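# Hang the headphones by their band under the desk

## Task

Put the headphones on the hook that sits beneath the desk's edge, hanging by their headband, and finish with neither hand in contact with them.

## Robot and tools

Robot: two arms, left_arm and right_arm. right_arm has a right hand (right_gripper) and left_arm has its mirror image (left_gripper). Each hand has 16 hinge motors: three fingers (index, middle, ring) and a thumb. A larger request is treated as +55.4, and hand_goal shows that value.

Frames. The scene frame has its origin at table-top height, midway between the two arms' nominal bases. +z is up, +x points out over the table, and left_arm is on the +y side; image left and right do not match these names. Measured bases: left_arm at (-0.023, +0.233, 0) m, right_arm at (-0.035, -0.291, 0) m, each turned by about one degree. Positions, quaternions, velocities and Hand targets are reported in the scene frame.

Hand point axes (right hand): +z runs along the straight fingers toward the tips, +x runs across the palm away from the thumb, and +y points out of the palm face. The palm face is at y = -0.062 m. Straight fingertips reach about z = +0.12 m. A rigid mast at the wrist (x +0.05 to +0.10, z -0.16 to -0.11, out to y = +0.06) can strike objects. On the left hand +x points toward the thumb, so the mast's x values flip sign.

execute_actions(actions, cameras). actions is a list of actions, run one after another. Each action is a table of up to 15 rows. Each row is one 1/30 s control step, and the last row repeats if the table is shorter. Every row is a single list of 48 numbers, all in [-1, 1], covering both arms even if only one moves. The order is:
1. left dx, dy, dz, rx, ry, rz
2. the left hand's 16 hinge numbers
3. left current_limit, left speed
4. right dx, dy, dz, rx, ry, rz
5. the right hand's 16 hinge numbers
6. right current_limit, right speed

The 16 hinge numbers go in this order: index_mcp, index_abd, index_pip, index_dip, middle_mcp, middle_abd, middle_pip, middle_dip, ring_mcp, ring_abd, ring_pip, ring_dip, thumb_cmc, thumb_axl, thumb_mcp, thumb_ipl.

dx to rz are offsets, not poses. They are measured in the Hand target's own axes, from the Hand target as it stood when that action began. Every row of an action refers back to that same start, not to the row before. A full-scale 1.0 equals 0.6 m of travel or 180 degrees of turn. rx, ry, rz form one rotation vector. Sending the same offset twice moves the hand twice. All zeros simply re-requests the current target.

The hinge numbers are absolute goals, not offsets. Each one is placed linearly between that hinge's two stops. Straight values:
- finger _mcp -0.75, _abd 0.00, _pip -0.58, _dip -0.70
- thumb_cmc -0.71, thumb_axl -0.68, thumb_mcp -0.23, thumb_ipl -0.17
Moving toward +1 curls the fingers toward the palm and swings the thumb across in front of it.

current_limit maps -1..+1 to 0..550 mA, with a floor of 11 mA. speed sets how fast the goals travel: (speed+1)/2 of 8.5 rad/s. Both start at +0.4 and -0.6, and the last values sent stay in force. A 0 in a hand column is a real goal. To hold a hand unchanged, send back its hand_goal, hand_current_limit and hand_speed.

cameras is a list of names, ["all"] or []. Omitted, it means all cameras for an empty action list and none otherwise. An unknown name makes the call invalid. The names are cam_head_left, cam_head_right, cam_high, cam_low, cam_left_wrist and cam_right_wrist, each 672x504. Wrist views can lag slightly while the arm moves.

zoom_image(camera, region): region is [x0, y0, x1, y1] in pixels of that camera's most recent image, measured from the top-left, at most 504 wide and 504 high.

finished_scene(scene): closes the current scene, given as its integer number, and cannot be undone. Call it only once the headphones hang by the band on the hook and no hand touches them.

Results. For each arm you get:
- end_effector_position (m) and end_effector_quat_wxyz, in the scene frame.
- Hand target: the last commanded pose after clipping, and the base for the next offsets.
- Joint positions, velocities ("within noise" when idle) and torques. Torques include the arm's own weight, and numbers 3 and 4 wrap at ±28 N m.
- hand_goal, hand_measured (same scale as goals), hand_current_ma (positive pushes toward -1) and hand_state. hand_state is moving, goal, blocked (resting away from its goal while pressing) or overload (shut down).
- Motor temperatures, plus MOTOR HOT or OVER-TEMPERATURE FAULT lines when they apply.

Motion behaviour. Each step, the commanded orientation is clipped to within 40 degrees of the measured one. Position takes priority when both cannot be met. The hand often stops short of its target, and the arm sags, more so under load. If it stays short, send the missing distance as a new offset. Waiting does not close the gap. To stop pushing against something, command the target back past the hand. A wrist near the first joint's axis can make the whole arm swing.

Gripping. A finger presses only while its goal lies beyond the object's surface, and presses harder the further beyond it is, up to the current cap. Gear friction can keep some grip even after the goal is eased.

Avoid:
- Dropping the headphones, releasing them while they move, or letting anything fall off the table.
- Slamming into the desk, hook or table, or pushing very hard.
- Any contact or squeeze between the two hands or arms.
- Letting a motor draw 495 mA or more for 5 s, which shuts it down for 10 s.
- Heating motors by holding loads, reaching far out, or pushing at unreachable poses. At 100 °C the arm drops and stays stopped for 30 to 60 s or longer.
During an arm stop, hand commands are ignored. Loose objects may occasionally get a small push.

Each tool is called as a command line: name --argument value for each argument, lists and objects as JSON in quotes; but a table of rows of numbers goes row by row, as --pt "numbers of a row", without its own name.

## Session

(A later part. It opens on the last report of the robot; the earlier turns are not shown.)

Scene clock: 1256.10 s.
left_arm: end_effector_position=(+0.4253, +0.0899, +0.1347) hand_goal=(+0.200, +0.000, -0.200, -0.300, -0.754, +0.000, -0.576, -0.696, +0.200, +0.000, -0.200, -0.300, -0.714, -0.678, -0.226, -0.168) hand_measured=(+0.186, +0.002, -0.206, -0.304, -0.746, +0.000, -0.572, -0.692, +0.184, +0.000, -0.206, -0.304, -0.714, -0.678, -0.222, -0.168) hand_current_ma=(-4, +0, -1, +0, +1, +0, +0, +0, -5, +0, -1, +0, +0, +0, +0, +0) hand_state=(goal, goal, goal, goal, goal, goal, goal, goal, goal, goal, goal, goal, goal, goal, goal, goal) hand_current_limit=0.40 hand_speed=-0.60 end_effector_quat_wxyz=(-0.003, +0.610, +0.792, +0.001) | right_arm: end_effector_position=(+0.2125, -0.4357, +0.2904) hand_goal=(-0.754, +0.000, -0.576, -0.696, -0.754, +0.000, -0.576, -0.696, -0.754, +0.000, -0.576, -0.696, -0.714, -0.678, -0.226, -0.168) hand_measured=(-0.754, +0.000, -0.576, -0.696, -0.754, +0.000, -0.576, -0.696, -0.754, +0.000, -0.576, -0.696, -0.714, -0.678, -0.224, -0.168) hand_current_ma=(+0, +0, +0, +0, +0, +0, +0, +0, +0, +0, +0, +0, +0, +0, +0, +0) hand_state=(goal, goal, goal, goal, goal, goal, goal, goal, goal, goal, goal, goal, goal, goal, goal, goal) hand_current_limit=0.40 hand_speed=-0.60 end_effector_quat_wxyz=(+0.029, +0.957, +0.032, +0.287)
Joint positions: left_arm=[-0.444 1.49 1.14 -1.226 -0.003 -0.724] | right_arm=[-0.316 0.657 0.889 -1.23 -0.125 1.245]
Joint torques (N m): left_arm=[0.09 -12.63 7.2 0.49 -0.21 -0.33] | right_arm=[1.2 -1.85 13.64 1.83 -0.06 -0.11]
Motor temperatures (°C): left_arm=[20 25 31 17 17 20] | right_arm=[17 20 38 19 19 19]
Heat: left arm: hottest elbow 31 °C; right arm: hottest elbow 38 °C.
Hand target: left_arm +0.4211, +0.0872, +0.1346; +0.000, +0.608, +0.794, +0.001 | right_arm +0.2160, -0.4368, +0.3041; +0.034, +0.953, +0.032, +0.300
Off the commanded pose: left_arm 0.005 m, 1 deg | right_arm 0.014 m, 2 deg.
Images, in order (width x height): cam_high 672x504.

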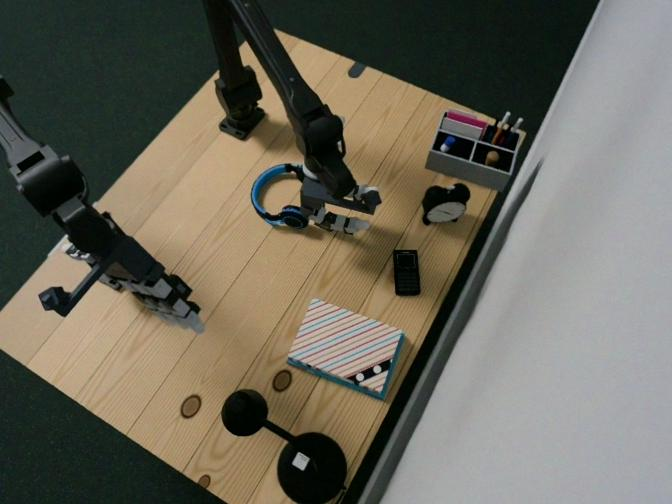

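execute_actions --actions '[[[0,0.01,-0.07,0,0,0,0.2,0,-0.2,-0.3,-0.754,0,-0.576,-0.696,0.2,0,-0.2,-0.3,-0.714,-0.678,-0.226,-0.168,0.4,-0.6,0,0,0,0,0,0,-0.754,0,-0.576,-0.696,-0.754,0,-0.576,-0.696,-0.754,0,-0.576,-0.696,-0.714,-0.678,-0.226,-0.168,0.4,-0.6]],[[0.002,0,-0.09,0,0,0,0.2,0,-0.2,-0.3,-0.754,0,-0.576,-0.696,0.2,0,-0.2,-0.3,-0.714,-0.678,-0.226,-0.168,0.4,-0.6,0,0,0,0,0,0,-0.754,0,-0.576,-0.696,-0.754,0,-0.576,-0.696,-0.754,0,-0.576,-0.696,-0.714,-0.678,-0.226,-0.168,0.4,-0.6]],[[0.017,-0.0735,0,0,0,0,0.2,0,-0.2,-0.3,-0.754,0,-0.576,-0.696,0.2,0,-0.2,-0.3,-0.714,-0.678,-0.226,-0.168,0.4,-0.6,0,0,0,0,0,0,-0.754,0,-0.576,-0.696,-0.754,0,-0.576,-0.696,-0.754,0,-0.576,-0.696,-0.714,-0.678,-0.226,-0.168,0.4,-0.6]],[[0.017,-0.0735,0,0,0,0,0.2,0,-0.2,-0.3,-0.754,0,-0.576,-0.696,0.2,0,-0.2,-0.3,-0.714,-0.678,-0.226,-0.168,0.4,-0.6,0,0,0,0,0,0,-0.754,0,-0.576,-0.696,-0.754,0,-0.576,-0.696,-0.754,0,-0.576,-0.696,-0.714,-0.678,-0.226,-0.168,0.4,-0.6]],[[0.017,-0.0735,0,0,0,0,0.2,0,-0.2,-0.3,-0.754,0,-0.576,-0.696,0.2,0,-0.2,-0.3,-0.714,-0.678,-0.226,-0.168,0.4,-0.6,0,0,0,0,0,0,-0.754,0,-0.576,-0.696,-0.754,0,-0.576,-0.696,-0.754,0,-0.576,-0.696,-0.714,-0.678,-0.226,-0.168,0.4,-0.6]],[[0.017,-0.0735,0,0,0,0,-0.754,0,-0.576,-0.696,-0.754,0,-0.576,-0.696,0.2,0,-0.2,-0.3,-0.714,-0.678,-0.226,-0.168,0.4,-0.6,0,0,0,0,0,0,-0.754,0,-0.576,-0.696,-0.754,0,-0.576,-0.696,-0.754,0,-0.576,-0.696,-0.714,-0.678,-0.226,-0.168,0.4,-0.6]],[[0.017,-0.0735,0,0,0,0,-0.754,0,-0.576,-0.696,-0.754,0,-0.576,-0.696,0.2,0,-0.2,-0.3,-0.714,-0.678,-0.226,-0.168,0.4,-0.6,0,0,0,0,0,0,-0.754,0,-0.576,-0.696,-0.754,0,-0.576,-0.696,-0.754,0,-0.576,-0.696,-0.714,-0.678,-0.226,-0.168,0.4,-0.6]]]' --cameras '["cam_high","cam_left_wrist","cam_head_left"]'

zoom_image --camera "cam_high" --region '[220, 100, 360, 240]'

Scene clock: 1299.57 s.
left_arm: end_effector_position=(+0.2061, +0.0790, +0.2333) hand_goal=(-0.754, +0.000, -0.576, -0.696, -0.754, +0.000, -0.576, -0.696, +0.200, +0.000, -0.200, -0.300, -0.714, -0.678, -0.226, -0.168) hand_measured=(-0.752, +0.002, -0.574, -0.694, -0.752, +0.000, -0.574, -0.694, +0.184, +0.000, -0.206, -0.304, -0.714, -0.678, -0.222, -0.168) hand_current_ma=(+0, +0, +0, +0, +0, +0, +0, +0, -5, +0, -1, +0, +0, +0, +0, +0) hand_state=(goal, goal, goal, goal, goal, goal, goal, goal, goal, goal, goal, goal, goal, goal, goal, goal) hand_current_limit=0.40 hand_speed=-0.60 end_effector_quat_wxyz=(+0.009, +0.609, +0.793, -0.003) | right_arm: end_effector_position=(+0.2125, -0.4357, +0.2904) hand_goal=(-0.754, +0.000, -0.576, -0.696, -0.754, +0.000, -0.576, -0.696, -0.754, +0.000, -0.576, -0.696, -0.714, -0.678, -0.226, -0.168) hand_measured=(-0.754, +0.000, -0.576, -0.696, -0.754, +0.000, -0.576, -0.696, -0.754, +0.000, -0.576, -0.696, -0.714, -0.678, -0.224, -0.168) hand_current_ma=(+0, +0, +0, +0, +0, +0, +0, +0, +0, +0, +0, +0, +0, +0, +0, +0) hand_state=(goal, goal, goal, goal, goal, goal, goal, goal, goal, goal, goal, goal, goal, goal, goal, goal) hand_current_limit=0.40 hand_speed=-0.60 end_effector_quat_wxyz=(+0.029, +0.957, +0.032, +0.287)
Joint positions: left_arm=[-0.889 0.969 0.968 -1.55 0.002 -1.172] | right_arm=[-0.316 0.657 0.889 -1.23 -0.125 1.245]
Joint torques (N m): left_arm=[-0.5 -4.72 7.99 -0.38 -0.35 -0.32] | right_arm=[1.14 -1.85 13.67 1.84 -0.06 -0.11]
Heat: left arm: hottest elbow 32 °C; right arm: hottest elbow 38 °C.
Hand target: left_arm +0.2003, +0.0816, +0.2304; +0.000, +0.608, +0.794, +0.001 | right_arm +0.2160, -0.4368, +0.3041; +0.034, +0.953, +0.032, +0.300
Off the commanded pose: left_arm 0.007 m, 1 deg | right_arm 0.014 m, 2 deg.
camera_calibration:
cam_left_wrist: T_world_to_cam=[[-0.425079, -0.903233, 0.0589712, 0.111757], [-0.612658, 0.335063, 0.715809, -0.114759], [-0.666302, 0.268146, -0.695802, 0.406759], [0, 0, 0, 1]] pos_world=[0.248221, 0.0303235, 0.358579]
Images, in order (width x height): cam_head_left 672x504, cam_high 672x504, cam_left_wrist 672x504.

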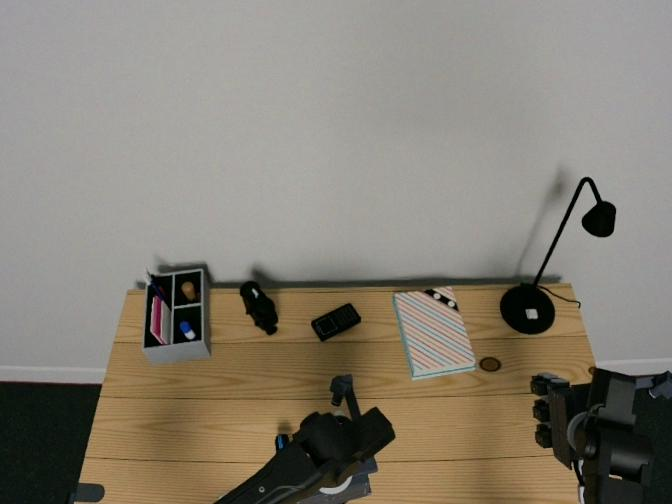

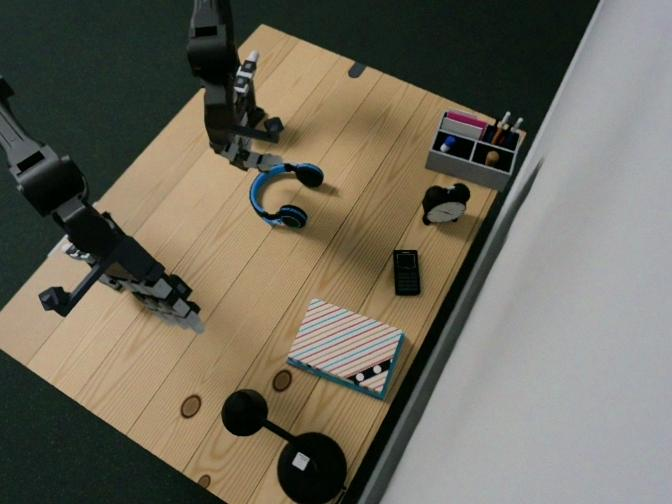

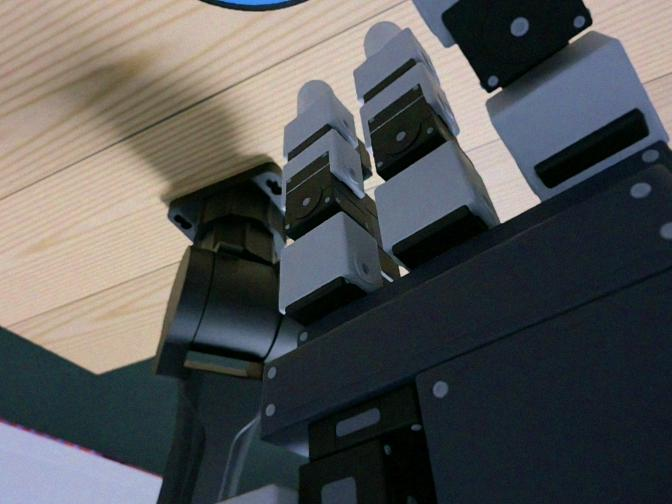

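Scaled by 3.600 from the camera's 672x504 image, which has a finer 960x720 frame.

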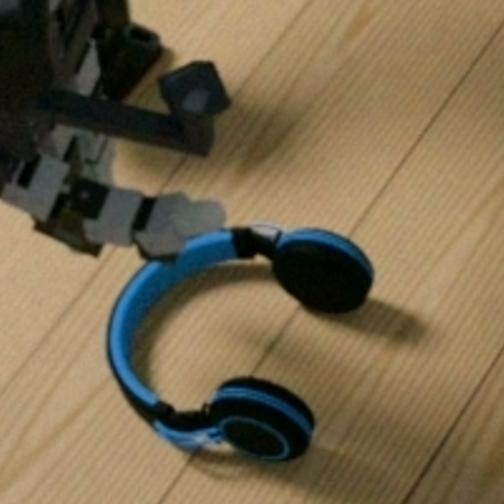

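execute_actions --actions '[[[0.01,-0.037,0.02,0,0,0,-0.754,0,-0.576,-0.696,-0.754,0,-0.576,-0.696,0.2,0,-0.2,-0.3,-0.714,-0.678,-0.226,-0.168,0.4,-0.6,0,0,0,0,0,0,-0.754,0,-0.576,-0.696,-0.754,0,-0.576,-0.696,-0.754,0,-0.576,-0.696,-0.714,-0.678,-0.226,-0.168,0.4,-0.6]],[[0,0,0.07,0,0,0,-0.754,0,-0.576,-0.696,-0.754,0,-0.576,-0.696,0.2,0,-0.2,-0.3,-0.714,-0.678,-0.226,-0.168,0.4,-0.6,0,0,0,0,0,0,-0.754,0,-0.576,-0.696,-0.754,0,-0.576,-0.696,-0.754,0,-0.576,-0.696,-0.714,-0.678,-0.226,-0.168,0.4,-0.6]],[[0,0,0.07,0,0,0,-0.754,0,-0.576,-0.696,-0.754,0,-0.576,-0.696,0.2,0,-0.2,-0.3,-0.714,-0.678,-0.226,-0.168,0.4,-0.6,0,0,0,0,0,0,-0.754,0,-0.576,-0.696,-0.754,0,-0.576,-0.696,-0.754,0,-0.576,-0.696,-0.714,-0.678,-0.226,-0.168,0.4,-0.6]],[[0,0.033,0,0,0,0,-0.754,0,-0.576,-0.696,-0.754,0,-0.576,-0.696,0.2,0,-0.2,-0.3,-0.714,-0.678,-0.226,-0.168,0.4,-0.6,0,0,0,0,0,0,-0.754,0,-0.576,-0.696,-0.754,0,-0.576,-0.696,-0.754,0,-0.576,-0.696,-0.714,-0.678,-0.226,-0.168,0.4,-0.6]],[[0,0.033,0,0,0,0,-0.754,0,-0.576,-0.696,-0.754,0,-0.576,-0.696,0.2,0,-0.2,-0.3,-0.714,-0.678,-0.226,-0.168,0.4,-0.6,0,0,0,0,0,0,-0.754,0,-0.576,-0.696,-0.754,0,-0.576,-0.696,-0.754,0,-0.576,-0.696,-0.714,-0.678,-0.226,-0.168,0.4,-0.6]]]' --cameras '["cam_high","cam_left_wrist"]'

zoom_image --camera "cam_high" --region '[220, 100, 360, 240]'

Scene clock: 1324.80 s.
left_arm: end_effector_position=(+0.2051, +0.0983, +0.1300) hand_goal=(-0.754, +0.000, -0.576, -0.696, -0.754, +0.000, -0.576, -0.696, +0.200, +0.000, -0.200, -0.300, -0.714, -0.678, -0.226, -0.168) hand_measured=(-0.752, +0.002, -0.574, -0.694, -0.770, +0.006, -0.588, -0.702, +0.184, +0.000, -0.206, -0.304, -0.714, -0.678, -0.222, -0.168) hand_current_ma=(+0, +0, +0, +0, -5, +0, -2, -1, -5, +0, -1, +0, +0, +0, +0, +0) hand_state=(goal, goal, goal, goal, goal, goal, goal, goal, goal, goal, goal, goal, goal, goal, goal, goal) hand_current_limit=0.40 hand_speed=-0.60 end_effector_quat_wxyz=(-0.009, +0.608, +0.794, +0.002) | right_arm: end_effector_position=(+0.2125, -0.4357, +0.2904) hand_goal=(-0.754, +0.000, -0.576, -0.696, -0.754, +0.000, -0.576, -0.696, -0.754, +0.000, -0.576, -0.696, -0.714, -0.678, -0.226, -0.168) hand_measured=(-0.754, +0.000, -0.576, -0.696, -0.754, +0.000, -0.576, -0.696, -0.754, +0.000, -0.576, -0.696, -0.714, -0.678, -0.224, -0.168) hand_current_ma=(+0, +0, +0, +0, +0, +0, +0, +0, +0, +0, +0, +0, +0, +0, +0, +0) hand_state=(goal, goal, goal, goal, goal, goal, goal, goal, goal, goal, goal, goal, goal, goal, goal, goal) hand_current_limit=0.40 hand_speed=-0.60 end_effector_quat_wxyz=(+0.029, +0.957, +0.032, +0.287)
Joint positions: left_arm=[-0.843 0.996 0.71 -1.303 0 -1.131] | right_arm=[-0.316 0.657 0.889 -1.23 -0.125 1.245]
Joint torques (N m): left_arm=[1.67 -3.08 9.77 0.53 -0.31 0.01] | right_arm=[1.14 -1.85 13.65 1.81 -0.07 -0.12]
Heat: left arm: hottest elbow 33 °C; right arm: hottest elbow 38 °C.
Hand target: left_arm +0.2156, +0.0920, +0.1345; +0.000, +0.608, +0.794, +0.000 | right_arm +0.2160, -0.4368, +0.3041; +0.034, +0.953, +0.032, +0.300
Off the commanded pose: left_arm 0.013 m, 1 deg | right_arm 0.014 m, 2 deg.
camera_calibration:
cam_left_wrist: T_world_to_cam=[[-0.420189, -0.906488, 0.04148, 0.136391], [-0.597944, 0.310973, 0.738755, -0.0515203], [-0.682571, 0.285614, -0.672697, 0.32768], [0, 0, 0, 1]] pos_world=[0.250169, 0.046068, 0.252833]
Images, in order (width x height): cam_high 672x504, cam_left_wrist 672x504.

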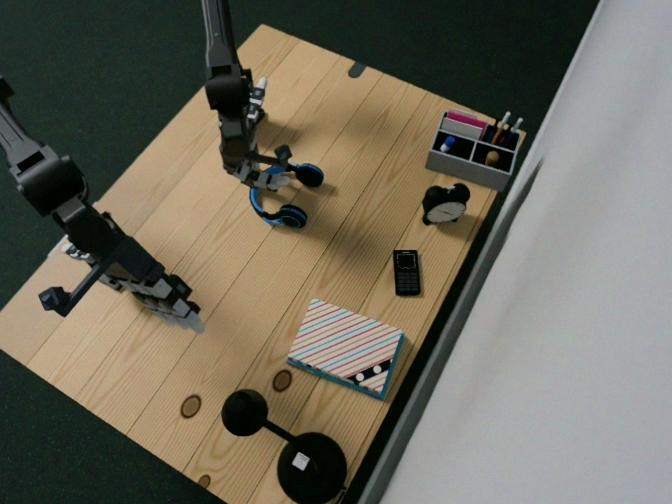

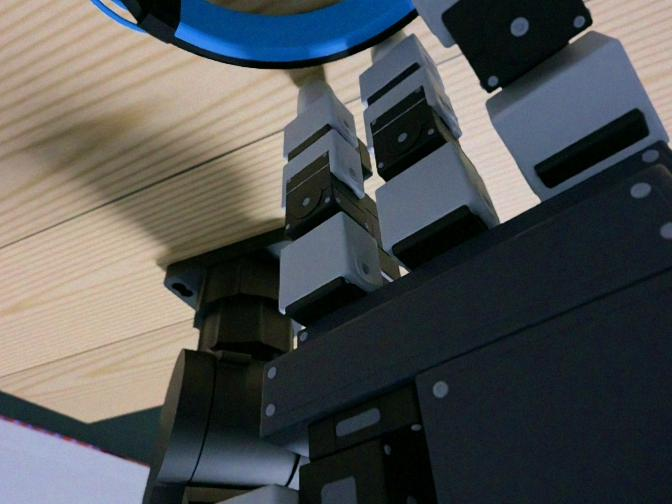

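Scaled by 3.600 from the camera's 672x504 image, which has a finer 960x720 frame.

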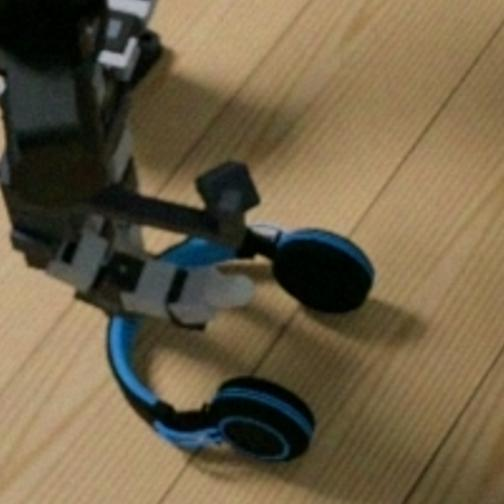

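execute_actions --actions '[[[0,0.033,0.003,0,0,0,-0.754,0,-0.576,-0.696,-0.754,0,-0.576,-0.696,0.2,0,-0.2,-0.3,-0.714,-0.678,-0.226,-0.168,0.4,-0.6,0,0,0,0,0,0,-0.754,0,-0.576,-0.696,-0.754,0,-0.576,-0.696,-0.754,0,-0.576,-0.696,-0.714,-0.678,-0.226,-0.168,0.4,-0.6]],[[0,0.033,0,0,0,0,-0.754,0,-0.576,-0.696,-0.754,0,-0.576,-0.696,0.2,0,-0.2,-0.3,-0.714,-0.678,-0.226,-0.168,0.4,-0.6,0,0,0,0,0,0,-0.754,0,-0.576,-0.696,-0.754,0,-0.576,-0.696,-0.754,0,-0.576,-0.696,-0.714,-0.678,-0.226,-0.168,0.4,-0.6]],[[0,0.033,0,0,0,0,-0.754,0,-0.576,-0.696,-0.754,0,-0.576,-0.696,0.2,0,-0.2,-0.3,-0.714,-0.678,-0.226,-0.168,0.4,-0.6,0,0,0,0,0,0,-0.754,0,-0.576,-0.696,-0.754,0,-0.576,-0.696,-0.754,0,-0.576,-0.696,-0.714,-0.678,-0.226,-0.168,0.4,-0.6]],[[0,0.033,0,0,0,0,-0.754,0,-0.576,-0.696,-0.754,0,-0.576,-0.696,0.2,0,-0.2,-0.3,-0.714,-0.678,-0.226,-0.168,0.4,-0.6,0,0,0,0,0,0,-0.754,0,-0.576,-0.696,-0.754,0,-0.576,-0.696,-0.754,0,-0.576,-0.696,-0.714,-0.678,-0.226,-0.168,0.4,-0.6]],[[0,0.033,0,0,0,0,-0.754,0,-0.576,-0.696,-0.754,0,-0.576,-0.696,0.2,0,-0.2,-0.3,-0.714,-0.678,-0.226,-0.168,0.4,-0.6,0,0,0,0,0,0,-0.754,0,-0.576,-0.696,-0.754,0,-0.576,-0.696,-0.754,0,-0.576,-0.696,-0.714,-0.678,-0.226,-0.168,0.4,-0.6]]]' --cameras '["cam_high","cam_left_wrist"]'

zoom_image --camera "cam_high" --region '[240, 100, 380, 240]'

Scene clock: 1339.97 s.
left_arm: end_effector_position=(+0.2728, +0.1236, +0.1188) hand_goal=(-0.754, +0.000, -0.576, -0.696, -0.754, +0.000, -0.576, -0.696, +0.200, +0.000, -0.200, -0.300, -0.714, -0.678, -0.226, -0.168) hand_measured=(-0.812, +0.008, -0.618, -0.724, -0.854, +0.008, -0.636, -0.738, +0.184, +0.000, -0.206, -0.304, -0.714, -0.678, -0.222, -0.168) hand_current_ma=(-62, +1, -27, -13, -169, +1, -56, -28, -5, +0, -1, +0, +0, +0, +0, +0) hand_state=(blocked, goal, blocked, blocked, blocked, goal, blocked, blocked, goal, goal, goal, goal, goal, goal, goal, goal) hand_current_limit=0.40 hand_speed=-0.60 end_effector_quat_wxyz=(-0.039, +0.607, +0.794, -0.020) | right_arm: end_effector_position=(+0.2125, -0.4357, +0.2904) hand_goal=(-0.754, +0.000, -0.576, -0.696, -0.754, +0.000, -0.576, -0.696, -0.754, +0.000, -0.576, -0.696, -0.714, -0.678, -0.226, -0.168) hand_measured=(-0.754, +0.000, -0.576, -0.696, -0.754, +0.000, -0.576, -0.696, -0.754, +0.000, -0.576, -0.696, -0.714, -0.678, -0.224, -0.168) hand_current_ma=(+0, +0, +0, +0, +0, +0, +0, +0, +0, +0, +0, +0, +0, +0, +0, +0) hand_state=(goal, goal, goal, goal, goal, goal, goal, goal, goal, goal, goal, goal, goal, goal, goal, goal) hand_current_limit=0.40 hand_speed=-0.60 end_effector_quat_wxyz=(+0.029, +0.957, +0.032, +0.287)
Joint positions: left_arm=[-0.564 1.153 0.798 -1.296 0.035 -0.851] | right_arm=[-0.316 0.657 0.889 -1.23 -0.125 1.245]
Joint torques (N m): left_arm=[2.43 -4.54 11.41 2.07 -1.72 0.16] | right_arm=[1.08 -1.85 13.63 1.81 -0.06 -0.11]
Heat: left arm: hottest elbow 34 °C; right arm: hottest elbow 38 °C.
Hand target: left_arm +0.3112, +0.1179, +0.1328; +0.000, +0.608, +0.794, +0.001 | right_arm +0.2160, -0.4368, +0.3041; +0.034, +0.953, +0.032, +0.300
Off the commanded pose: left_arm 0.041 m, 5 deg | right_arm 0.014 m, 2 deg.
camera_calibration:
cam_left_wrist: T_world_to_cam=[[-0.414822, -0.907098, 0.0713815, 0.183371], [-0.540818, 0.308886, 0.782372, -0.0311588], [-0.731737, 0.285941, -0.618707, 0.366134], [0, 0, 0, 1]] pos_world=[0.327129, 0.0712676, 0.237818]
Images, in order (width x height): cam_high 672x504, cam_left_wrist 672x504.

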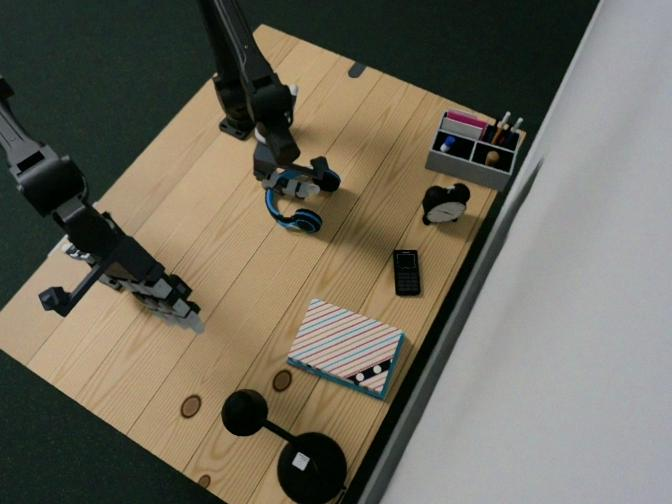

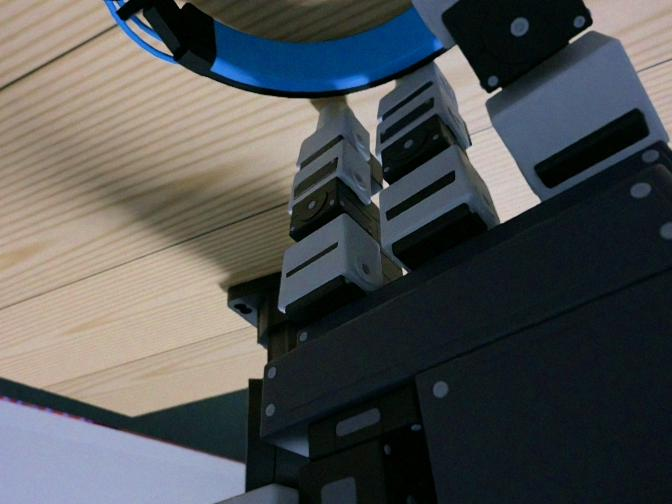

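Scaled by 3.600 from the camera's 672x504 image, which has a finer 960x720 frame.

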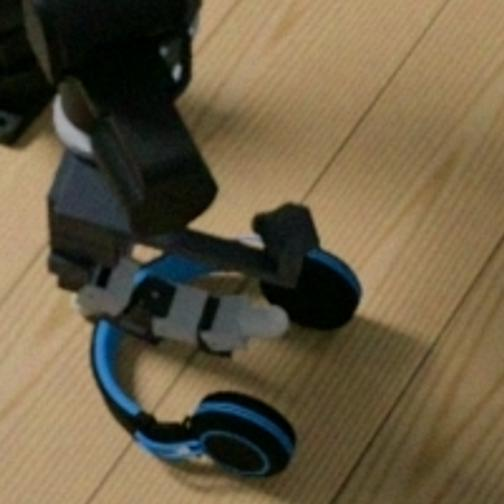

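execute_actions --actions '[[[0.01,-0.045,-0.07,0,0,0,-0.754,0,-0.576,-0.696,-0.754,0,-0.576,-0.696,0.2,0,-0.2,-0.3,-0.714,-0.678,-0.226,-0.168,0.4,-0.6,0,0,0,0,0,0,-0.754,0,-0.576,-0.696,-0.754,0,-0.576,-0.696,-0.754,0,-0.576,-0.696,-0.714,-0.678,-0.226,-0.168,0.4,-0.6]],[[0.01,-0.026,-0.075,0,0,0,-0.754,0,-0.576,-0.696,-0.754,0,-0.576,-0.696,0.2,0,-0.5,-0.6,-0.714,-0.678,-0.226,-0.168,0.4,-0.6,0,0,0,0,0,0,-0.754,0,-0.576,-0.696,-0.754,0,-0.576,-0.696,-0.754,0,-0.576,-0.696,-0.714,-0.678,-0.226,-0.168,0.4,-0.6]],[[0.01,-0.026,-0.075,0,0,0,0,0,-0.942,-0.696,0,0,-0.942,-0.696,0.2,0,-0.942,-0.696,0,-0.678,-0.226,-0.168,0.4,-0.6,0,0,0,0,0,0,-0.754,0,-0.576,-0.696,-0.754,0,-0.576,-0.696,-0.754,0,-0.576,-0.696,-0.714,-0.678,-0.226,-0.168,0.4,-0.6]],[[0,0,0,0.0365,-0.0646,-0.0461,0.342,0,-0.942,-0.696,0.342,0,-0.942,-0.696,0.342,0,-0.942,-0.696,0.571,-0.678,-0.226,-0.005,0.4,-0.6,0,0,0,0,0,0,-0.754,0,-0.576,-0.696,-0.754,0,-0.576,-0.696,-0.754,0,-0.576,-0.696,-0.714,-0.678,-0.226,-0.168,0.4,-0.6]],[[0,0,0,0.0365,-0.0646,-0.0461,0.342,0,-0.942,-0.696,0.342,0,-0.942,-0.696,0.342,0,-0.942,-0.696,0.571,-0.678,-0.226,-0.005,0.4,-0.6,0,0,0,0,0,0,-0.754,0,-0.576,-0.696,-0.754,0,-0.576,-0.696,-0.754,0,-0.576,-0.696,-0.714,-0.678,-0.226,-0.168,0.4,-0.6]],[[0,0,0,0.0365,-0.0646,-0.0461,0.342,0,-0.942,-0.696,0.342,0,-0.942,-0.696,0.342,0,-0.942,-0.696,0.571,-0.678,-0.226,-0.005,0.4,-0.6,0,0,0,0,0,0,-0.754,0,-0.576,-0.696,-0.754,0,-0.576,-0.696,-0.754,0,-0.576,-0.696,-0.714,-0.678,-0.226,-0.168,0.4,-0.6]],[[0,0,0,0.0365,-0.0646,-0.0461,0.342,0,-0.942,-0.696,0.342,0,-0.942,-0.696,0.342,0,-0.942,-0.696,0.571,-0.678,-0.226,-0.005,0.4,-0.6,0,0,0,0,0,0,-0.754,0,-0.576,-0.696,-0.754,0,-0.576,-0.696,-0.754,0,-0.576,-0.696,-0.714,-0.678,-0.226,-0.168,0.4,-0.6]],[[0,0,0,0.0365,-0.0646,-0.0461,0.342,0,-0.942,-0.696,0.342,0,-0.942,-0.696,0.342,0,-0.942,-0.696,0.571,-0.678,-0.226,-0.005,0.4,-0.6,0,0,0,0,0,0,-0.754,0,-0.576,-0.696,-0.754,0,-0.576,-0.696,-0.754,0,-0.576,-0.696,-0.714,-0.678,-0.226,-0.168,0.4,-0.6]],[[0,0,0,0.0365,-0.0646,-0.0461,0.342,0,-0.942,-0.696,0.342,0,-0.942,-0.696,0.342,0,-0.942,-0.696,0.571,-0.678,-0.226,-0.005,0.4,-0.6,0,0,0,0,0,0,-0.754,0,-0.576,-0.696,-0.754,0,-0.576,-0.696,-0.754,0,-0.576,-0.696,-0.714,-0.678,-0.226,-0.168,0.4,-0.6]]]' --cameras '["cam_high","cam_left_wrist","cam_head_left"]'

zoom_image --camera "cam_high" --region '[200, 60, 380, 240]'

Scene clock: 1414.97 s.
left_arm: end_effector_position=(+0.2501, +0.1187, +0.2683) hand_goal=(+0.342, +0.000, -0.942, -0.696, +0.342, +0.000, -0.942, -0.696, +0.342, +0.000, -0.942, -0.696, +0.570, -0.678, -0.226, -0.006) hand_measured=(+0.342, +0.000, -0.942, -0.698, +0.342, +0.000, -0.942, -0.698, +0.342, +0.000, -0.942, -0.694, +0.566, -0.678, -0.224, -0.006) hand_current_ma=(+0, +0, +0, +0, +0, +0, +0, +0, +0, +0, +0, +0, +0, +0, +0, +0) hand_state=(goal, goal, goal, goal, goal, goal, goal, goal, goal, goal, goal, goal, goal, goal, goal, goal) hand_current_limit=0.40 hand_speed=-0.60 end_effector_quat_wxyz=(+0.237, +0.119, +0.772, -0.578) | right_arm: end_effector_position=(+0.2125, -0.4357, +0.2904) hand_goal=(-0.754, +0.000, -0.576, -0.696, -0.754, +0.000, -0.576, -0.696, -0.754, +0.000, -0.576, -0.696, -0.714, -0.678, -0.226, -0.168) hand_measured=(-0.754, +0.000, -0.576, -0.696, -0.754, +0.000, -0.576, -0.696, -0.754, +0.000, -0.576, -0.696, -0.714, -0.678, -0.224, -0.168) hand_current_ma=(+0, +0, +0, +0, +0, +0, +0, +0, +0, +0, +0, +0, +0, +0, +0, +0) hand_state=(goal, goal, goal, goal, goal, goal, goal, goal, goal, goal, goal, goal, goal, goal, goal, goal) hand_current_limit=0.40 hand_speed=-0.60 end_effector_quat_wxyz=(+0.029, +0.957, +0.032, +0.287)
Joint positions: left_arm=[0.147 0.782 0.807 -1.137 1.324 -1.5] | right_arm=[-0.316 0.657 0.889 -1.23 -0.125 1.245]
Joint torques (N m): left_arm=[0.91 -3.31 8.53 1.63 0.75 -0.15] | right_arm=[1.03 -1.73 13.63 1.8 -0.06 -0.12]
Motor temperatures (°C): left_arm=[19 23 38 17 23 20] | right_arm=[17 20 38 19 19 19]
Heat: left arm: hottest elbow 38 °C; right arm: hottest elbow 38 °C.
Hand target: left_arm +0.2502, +0.1200, +0.2648; +0.245, +0.107, +0.775, -0.573 | right_arm +0.2160, -0.4368, +0.3041; +0.034, +0.953, +0.032, +0.300
Off the commanded pose: left_arm 0.004 m, 2 deg | right_arm 0.014 m, 2 deg.
camera_calibration:
cam_left_wrist: T_world_to_cam=[[0.35152, -0.0794977, 0.932799, -0.36211], [-0.797374, 0.496663, 0.342814, 0.000835052], [-0.49054, -0.864295, 0.111198, 0.323739], [0, 0, 0, 1]] pos_world=[0.286762, 0.250604, 0.301491]
Images, in order (width x height): cam_head_left 672x504, cam_high 672x504, cam_left_wrist 672x504.

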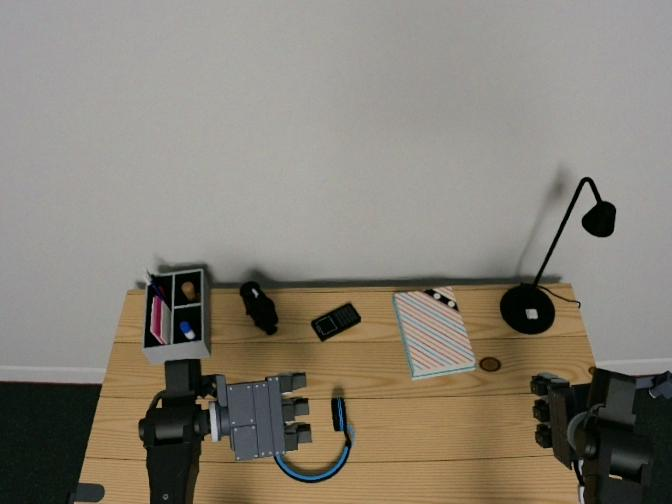

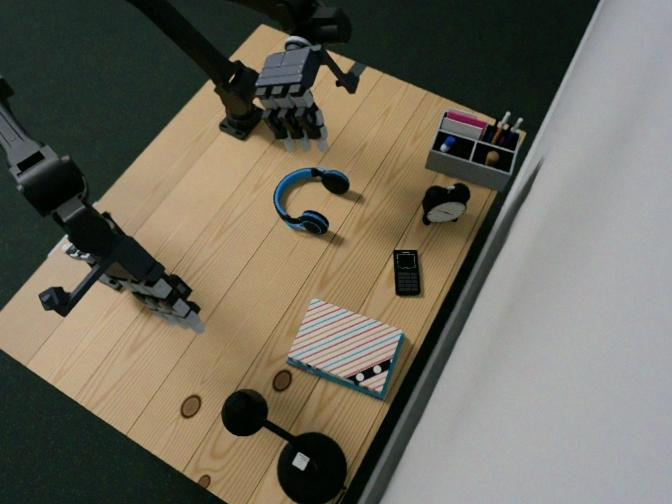

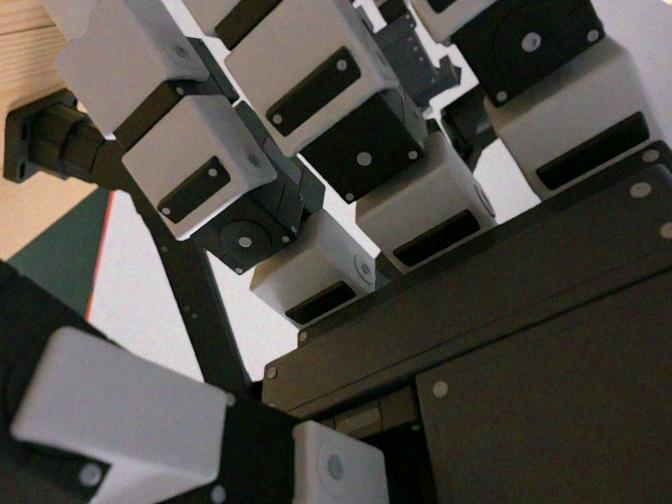

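Scaled by 2.800 from the camera's 672x504 image, which has a finer 960x720 frame.

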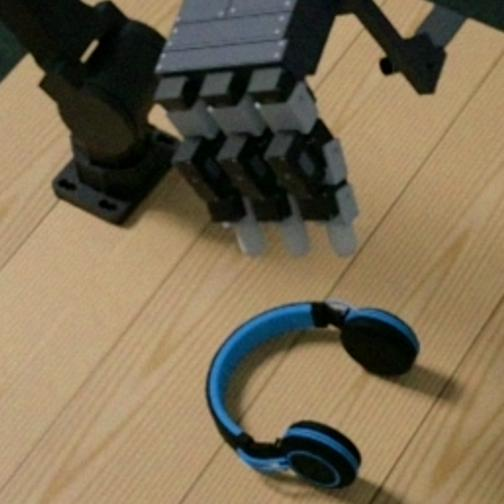

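zoom_image --camera "cam_head_left" --region '[250, 360, 390, 500]'

execute_actions --actions '[[[0,0.07,0.0,0,0,0,0.342,0,-0.942,-0.696,0.342,0,-0.942,-0.696,0.342,0,-0.942,-0.696,0.571,-0.678,-0.226,-0.005,0.4,-0.6,0,0,0,0,0,0,-0.754,0,-0.576,-0.696,-0.754,0,-0.576,-0.696,-0.754,0,-0.576,-0.696,-0.714,-0.678,-0.226,-0.168,0.4,-0.6]]]' --cameras '["cam_high","cam_head_right","cam_low"]'

zoom_image --camera "cam_head_right" --region '[250, 360, 390, 500]'

zoom_image --camera "cam_low" --region '[370, 190, 510, 310]'

Scaled by 3.600 from the camera's 672x504 image, which has a finer 960x720 frame.

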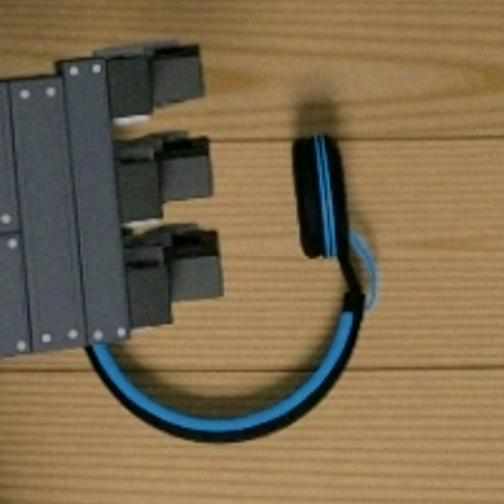

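Scene clock: 1455.87 s.
left_arm: end_effector_position=(+0.2640, +0.1301, +0.2311) hand_goal=(+0.342, +0.000, -0.942, -0.696, +0.342, +0.000, -0.942, -0.696, +0.342, +0.000, -0.942, -0.696, +0.570, -0.678, -0.226, -0.006) hand_measured=(+0.342, +0.000, -0.942, -0.698, +0.342, +0.000, -0.942, -0.698, +0.342, +0.000, -0.942, -0.694, +0.566, -0.678, -0.224, -0.006) hand_current_ma=(+0, +0, +0, +0, +0, +0, +0, +0, +0, +0, +0, +0, +0, +0, +0, +0) hand_state=(goal, goal, goal, goal, goal, goal, goal, goal, goal, goal, goal, goal, goal, goal, goal, goal) hand_current_limit=0.40 hand_speed=-0.60 end_effector_quat_wxyz=(+0.234, +0.102, +0.776, -0.577) | right_arm: end_effector_position=(+0.2125, -0.4357, +0.2904) hand_goal=(-0.754, +0.000, -0.576, -0.696, -0.754, +0.000, -0.576, -0.696, -0.754, +0.000, -0.576, -0.696, -0.714, -0.678, -0.226, -0.168) hand_measured=(-0.754, +0.000, -0.576, -0.696, -0.754, +0.000, -0.576, -0.696, -0.754, +0.000, -0.576, -0.696, -0.714, -0.678, -0.224, -0.168) hand_current_ma=(+0, +0, +0, +0, +0, +0, +0, +0, +0, +0, +0, +0, +0, +0, +0, +0) hand_state=(goal, goal, goal, goal, goal, goal, goal, goal, goal, goal, goal, goal, goal, goal, goal, goal) hand_current_limit=0.40 hand_speed=-0.60 end_effector_quat_wxyz=(+0.029, +0.957, +0.032, +0.287)
Joint positions: left_arm=[0.182 0.847 0.748 -1.08 1.324 -1.458] | right_arm=[-0.316 0.657 0.889 -1.23 -0.125 1.245]
Joint torques (N m): left_arm=[1.2 -3.43 8.83 1.58 0.9 0.2] | right_arm=[1.08 -1.85 13.68 1.8 -0.06 -0.11]
Heat: left arm: hottest elbow 35 °C; right arm: hottest elbow 39 °C.
Hand target: left_arm +0.2690, +0.1335, +0.2296; +0.245, +0.107, +0.775, -0.573 | right_arm +0.2160, -0.4368, +0.3041; +0.034, +0.953, +0.032, +0.300
Off the commanded pose: left_arm 0.006 m, 1 deg | right_arm 0.014 m, 2 deg.
Images, in order (width x height): cam_head_right 672x504, cam_high 672x504, cam_low 672x504.

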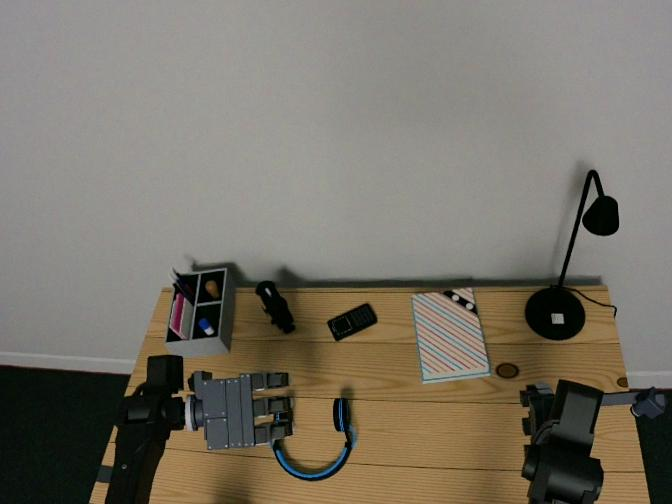

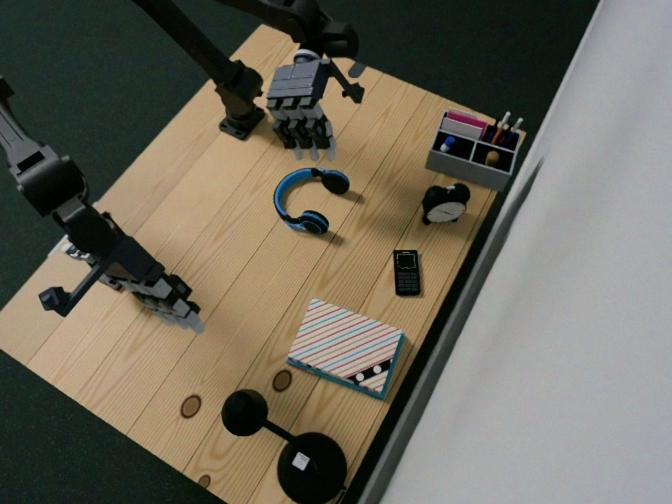

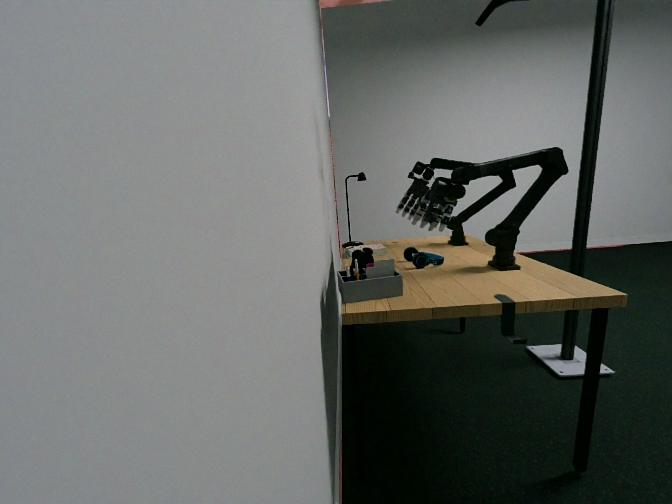

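Scaled by 3.600 from the camera's 672x504 image, which has a finer 960x720 frame.

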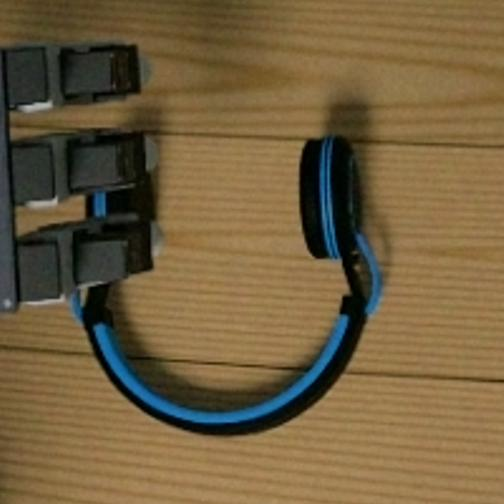

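Scaled by 3.600 from the camera's 672x504 image, which has a finer 960x720 frame.

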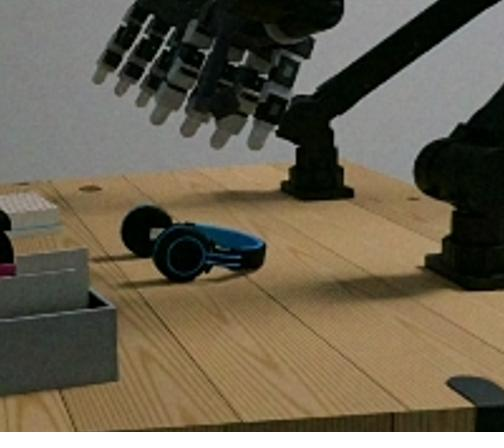

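execute_actions --actions '[[[0.0316,0.055,0.0269,0,0,0,0.342,0,-0.942,-0.696,0.342,0,-0.942,-0.696,0.342,0,-0.942,-0.696,0.571,-0.678,-0.226,-0.005,0.4,-0.6,0,0,0,0,0,0,-0.754,0,-0.576,-0.696,-0.754,0,-0.576,-0.696,-0.754,0,-0.576,-0.696,-0.714,-0.678,-0.226,-0.168,0.4,-0.6]],[[0.0316,0.055,0.0269,0,0,0,0.342,0,-0.942,-0.696,0.342,0,-0.942,-0.696,0.342,0,-0.942,-0.696,0.571,-0.678,-0.226,-0.005,0.4,-0.6,0,0,0,0,0,0,-0.754,0,-0.576,-0.696,-0.754,0,-0.576,-0.696,-0.754,0,-0.576,-0.696,-0.714,-0.678,-0.226,-0.168,0.4,-0.6]],[[0,0.045,0.013,0,0,0,0.342,0,-0.942,-0.696,0.342,0,-0.942,-0.696,0.342,0,-0.942,-0.696,0.571,-0.678,-0.226,-0.005,0.4,-0.6,0,0,0,0,0,0,-0.754,0,-0.576,-0.696,-0.754,0,-0.576,-0.696,-0.754,0,-0.576,-0.696,-0.714,-0.678,-0.226,-0.168,0.4,-0.6]]]' --cameras '["cam_high","cam_head_right","cam_low","cam_left_wrist"]'

zoom_image --camera "cam_high" --region '[260, 90, 380, 210]'

zoom_image --camera "cam_head_right" --region '[250, 360, 390, 500]'

zoom_image --camera "cam_low" --region '[390, 210, 490, 300]'

Scene clock: 1505.97 s.
left_arm: end_effector_position=(+0.2905, +0.1253, +0.1285) hand_goal=(+0.342, +0.000, -0.942, -0.696, +0.342, +0.000, -0.942, -0.696, +0.342, +0.000, -0.942, -0.696, +0.570, -0.678, -0.226, -0.006) hand_measured=(+0.342, +0.000, -0.942, -0.698, +0.342, +0.000, -0.942, -0.698, +0.342, +0.000, -0.942, -0.694, +0.566, -0.678, -0.224, -0.006) hand_current_ma=(+0, +0, +0, +0, +0, +0, +0, +0, +0, +0, +0, +0, +0, +0, +0, +0) hand_state=(goal, goal, goal, goal, goal, goal, goal, goal, goal, goal, goal, goal, goal, goal, goal, goal) hand_current_limit=0.40 hand_speed=-0.60 end_effector_quat_wxyz=(+0.250, +0.108, +0.774, -0.571) | right_arm: end_effector_position=(+0.2125, -0.4357, +0.2904) hand_goal=(-0.754, +0.000, -0.576, -0.696, -0.754, +0.000, -0.576, -0.696, -0.754, +0.000, -0.576, -0.696, -0.714, -0.678, -0.226, -0.168) hand_measured=(-0.754, +0.000, -0.576, -0.696, -0.754, +0.000, -0.576, -0.696, -0.754, +0.000, -0.576, -0.696, -0.714, -0.678, -0.224, -0.168) hand_current_ma=(+0, +0, +0, +0, +0, +0, +0, +0, +0, +0, +0, +0, +0, +0, +0, +0) hand_state=(goal, goal, goal, goal, goal, goal, goal, goal, goal, goal, goal, goal, goal, goal, goal, goal) hand_current_limit=0.40 hand_speed=-0.60 end_effector_quat_wxyz=(+0.029, +0.957, +0.032, +0.287)
Joint positions: left_arm=[0.145 0.983 0.514 -0.513 1.301 -1.626] | right_arm=[-0.316 0.657 0.889 -1.23 -0.125 1.245]
Joint torques (N m): left_arm=[-0.5 -4.31 7.73 1.85 0.63 -0.15] | right_arm=[1.08 -1.79 13.64 1.8 -0.07 -0.11]
Heat: left arm: hottest elbow 36 °C; right arm: hottest elbow 39 °C.
Hand target: left_arm +0.2881, +0.1212, +0.1240; +0.245, +0.107, +0.775, -0.573 | right_arm +0.2160, -0.4368, +0.3041; +0.034, +0.953, +0.032, +0.300
Off the commanded pose: left_arm 0.007 m, 1 deg | right_arm 0.014 m, 2 deg.
camera_calibration:
cam_left_wrist: T_world_to_cam=[[0.347067, -0.0712377, 0.935131, -0.245438], [-0.817877, 0.46495, 0.338968, 0.0881684], [-0.458936, -0.882466, 0.103105, 0.359022], [0, 0, 0, 1]] pos_world=[0.322062, 0.258347, 0.162613]
Images, in order (width x height): cam_head_right 672x504, cam_high 672x504, cam_low 672x504, cam_left_wrist 672x504.

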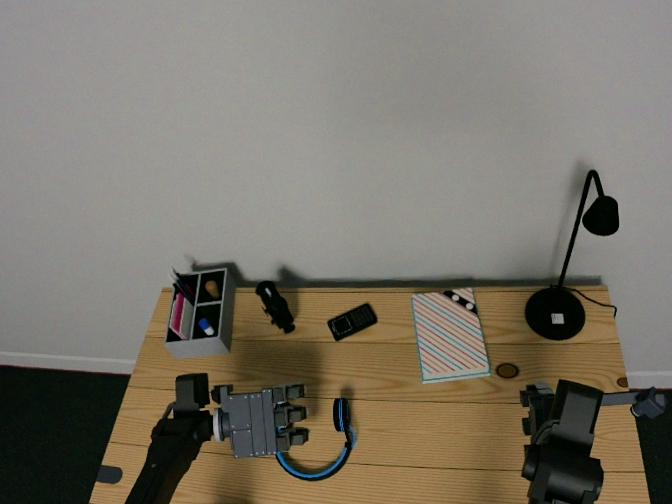

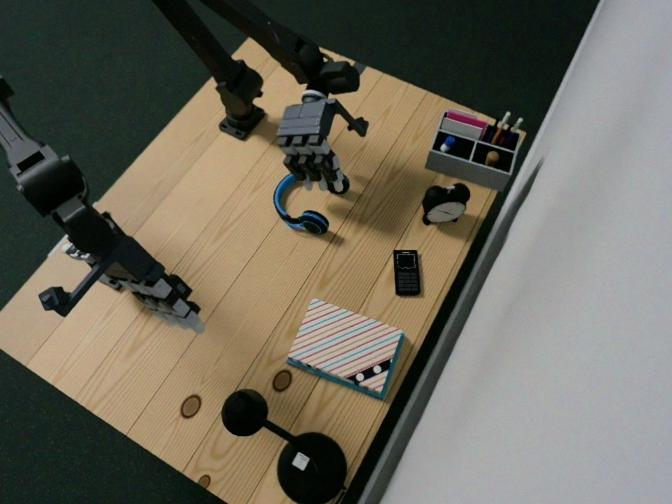

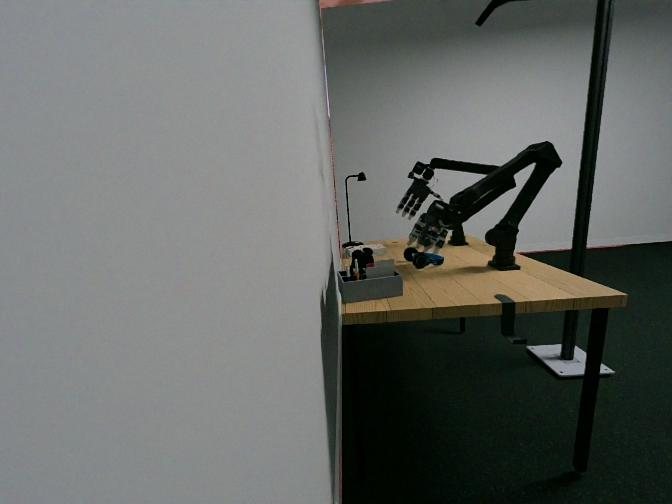

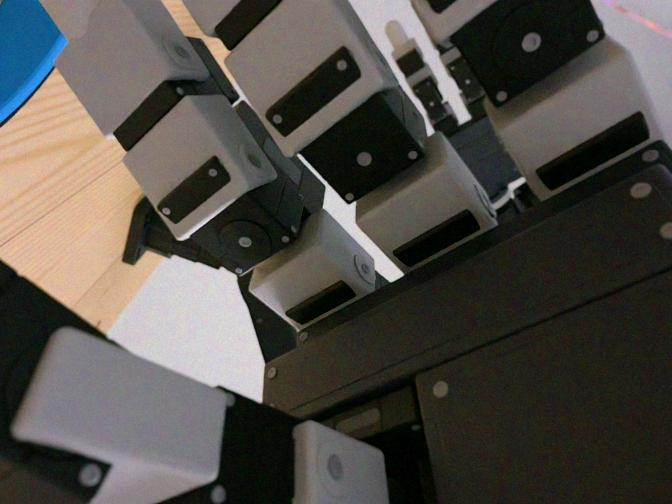

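Scaled by 4.200 from the camera's 672x504 image, which has a finer 960x720 frame.

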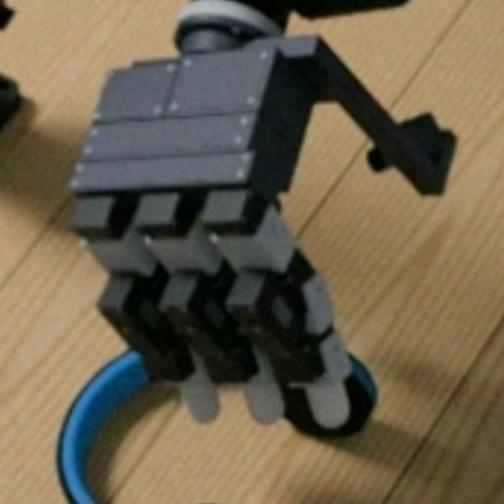

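Scaled by 3.600 from the camera's 672x504 image, which has a finer 960x720 frame.

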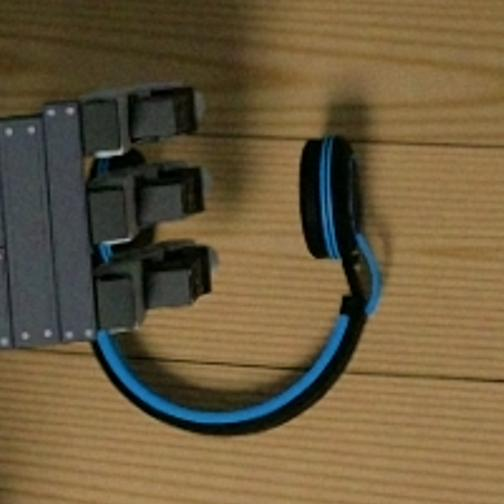

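Scaled by 5.040 from the camera's 672x504 image, which has a finer 960x720 frame.

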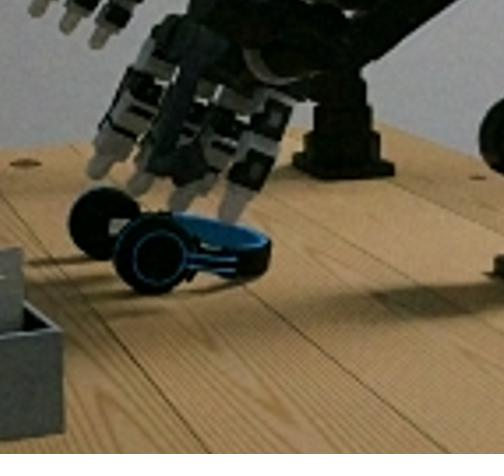

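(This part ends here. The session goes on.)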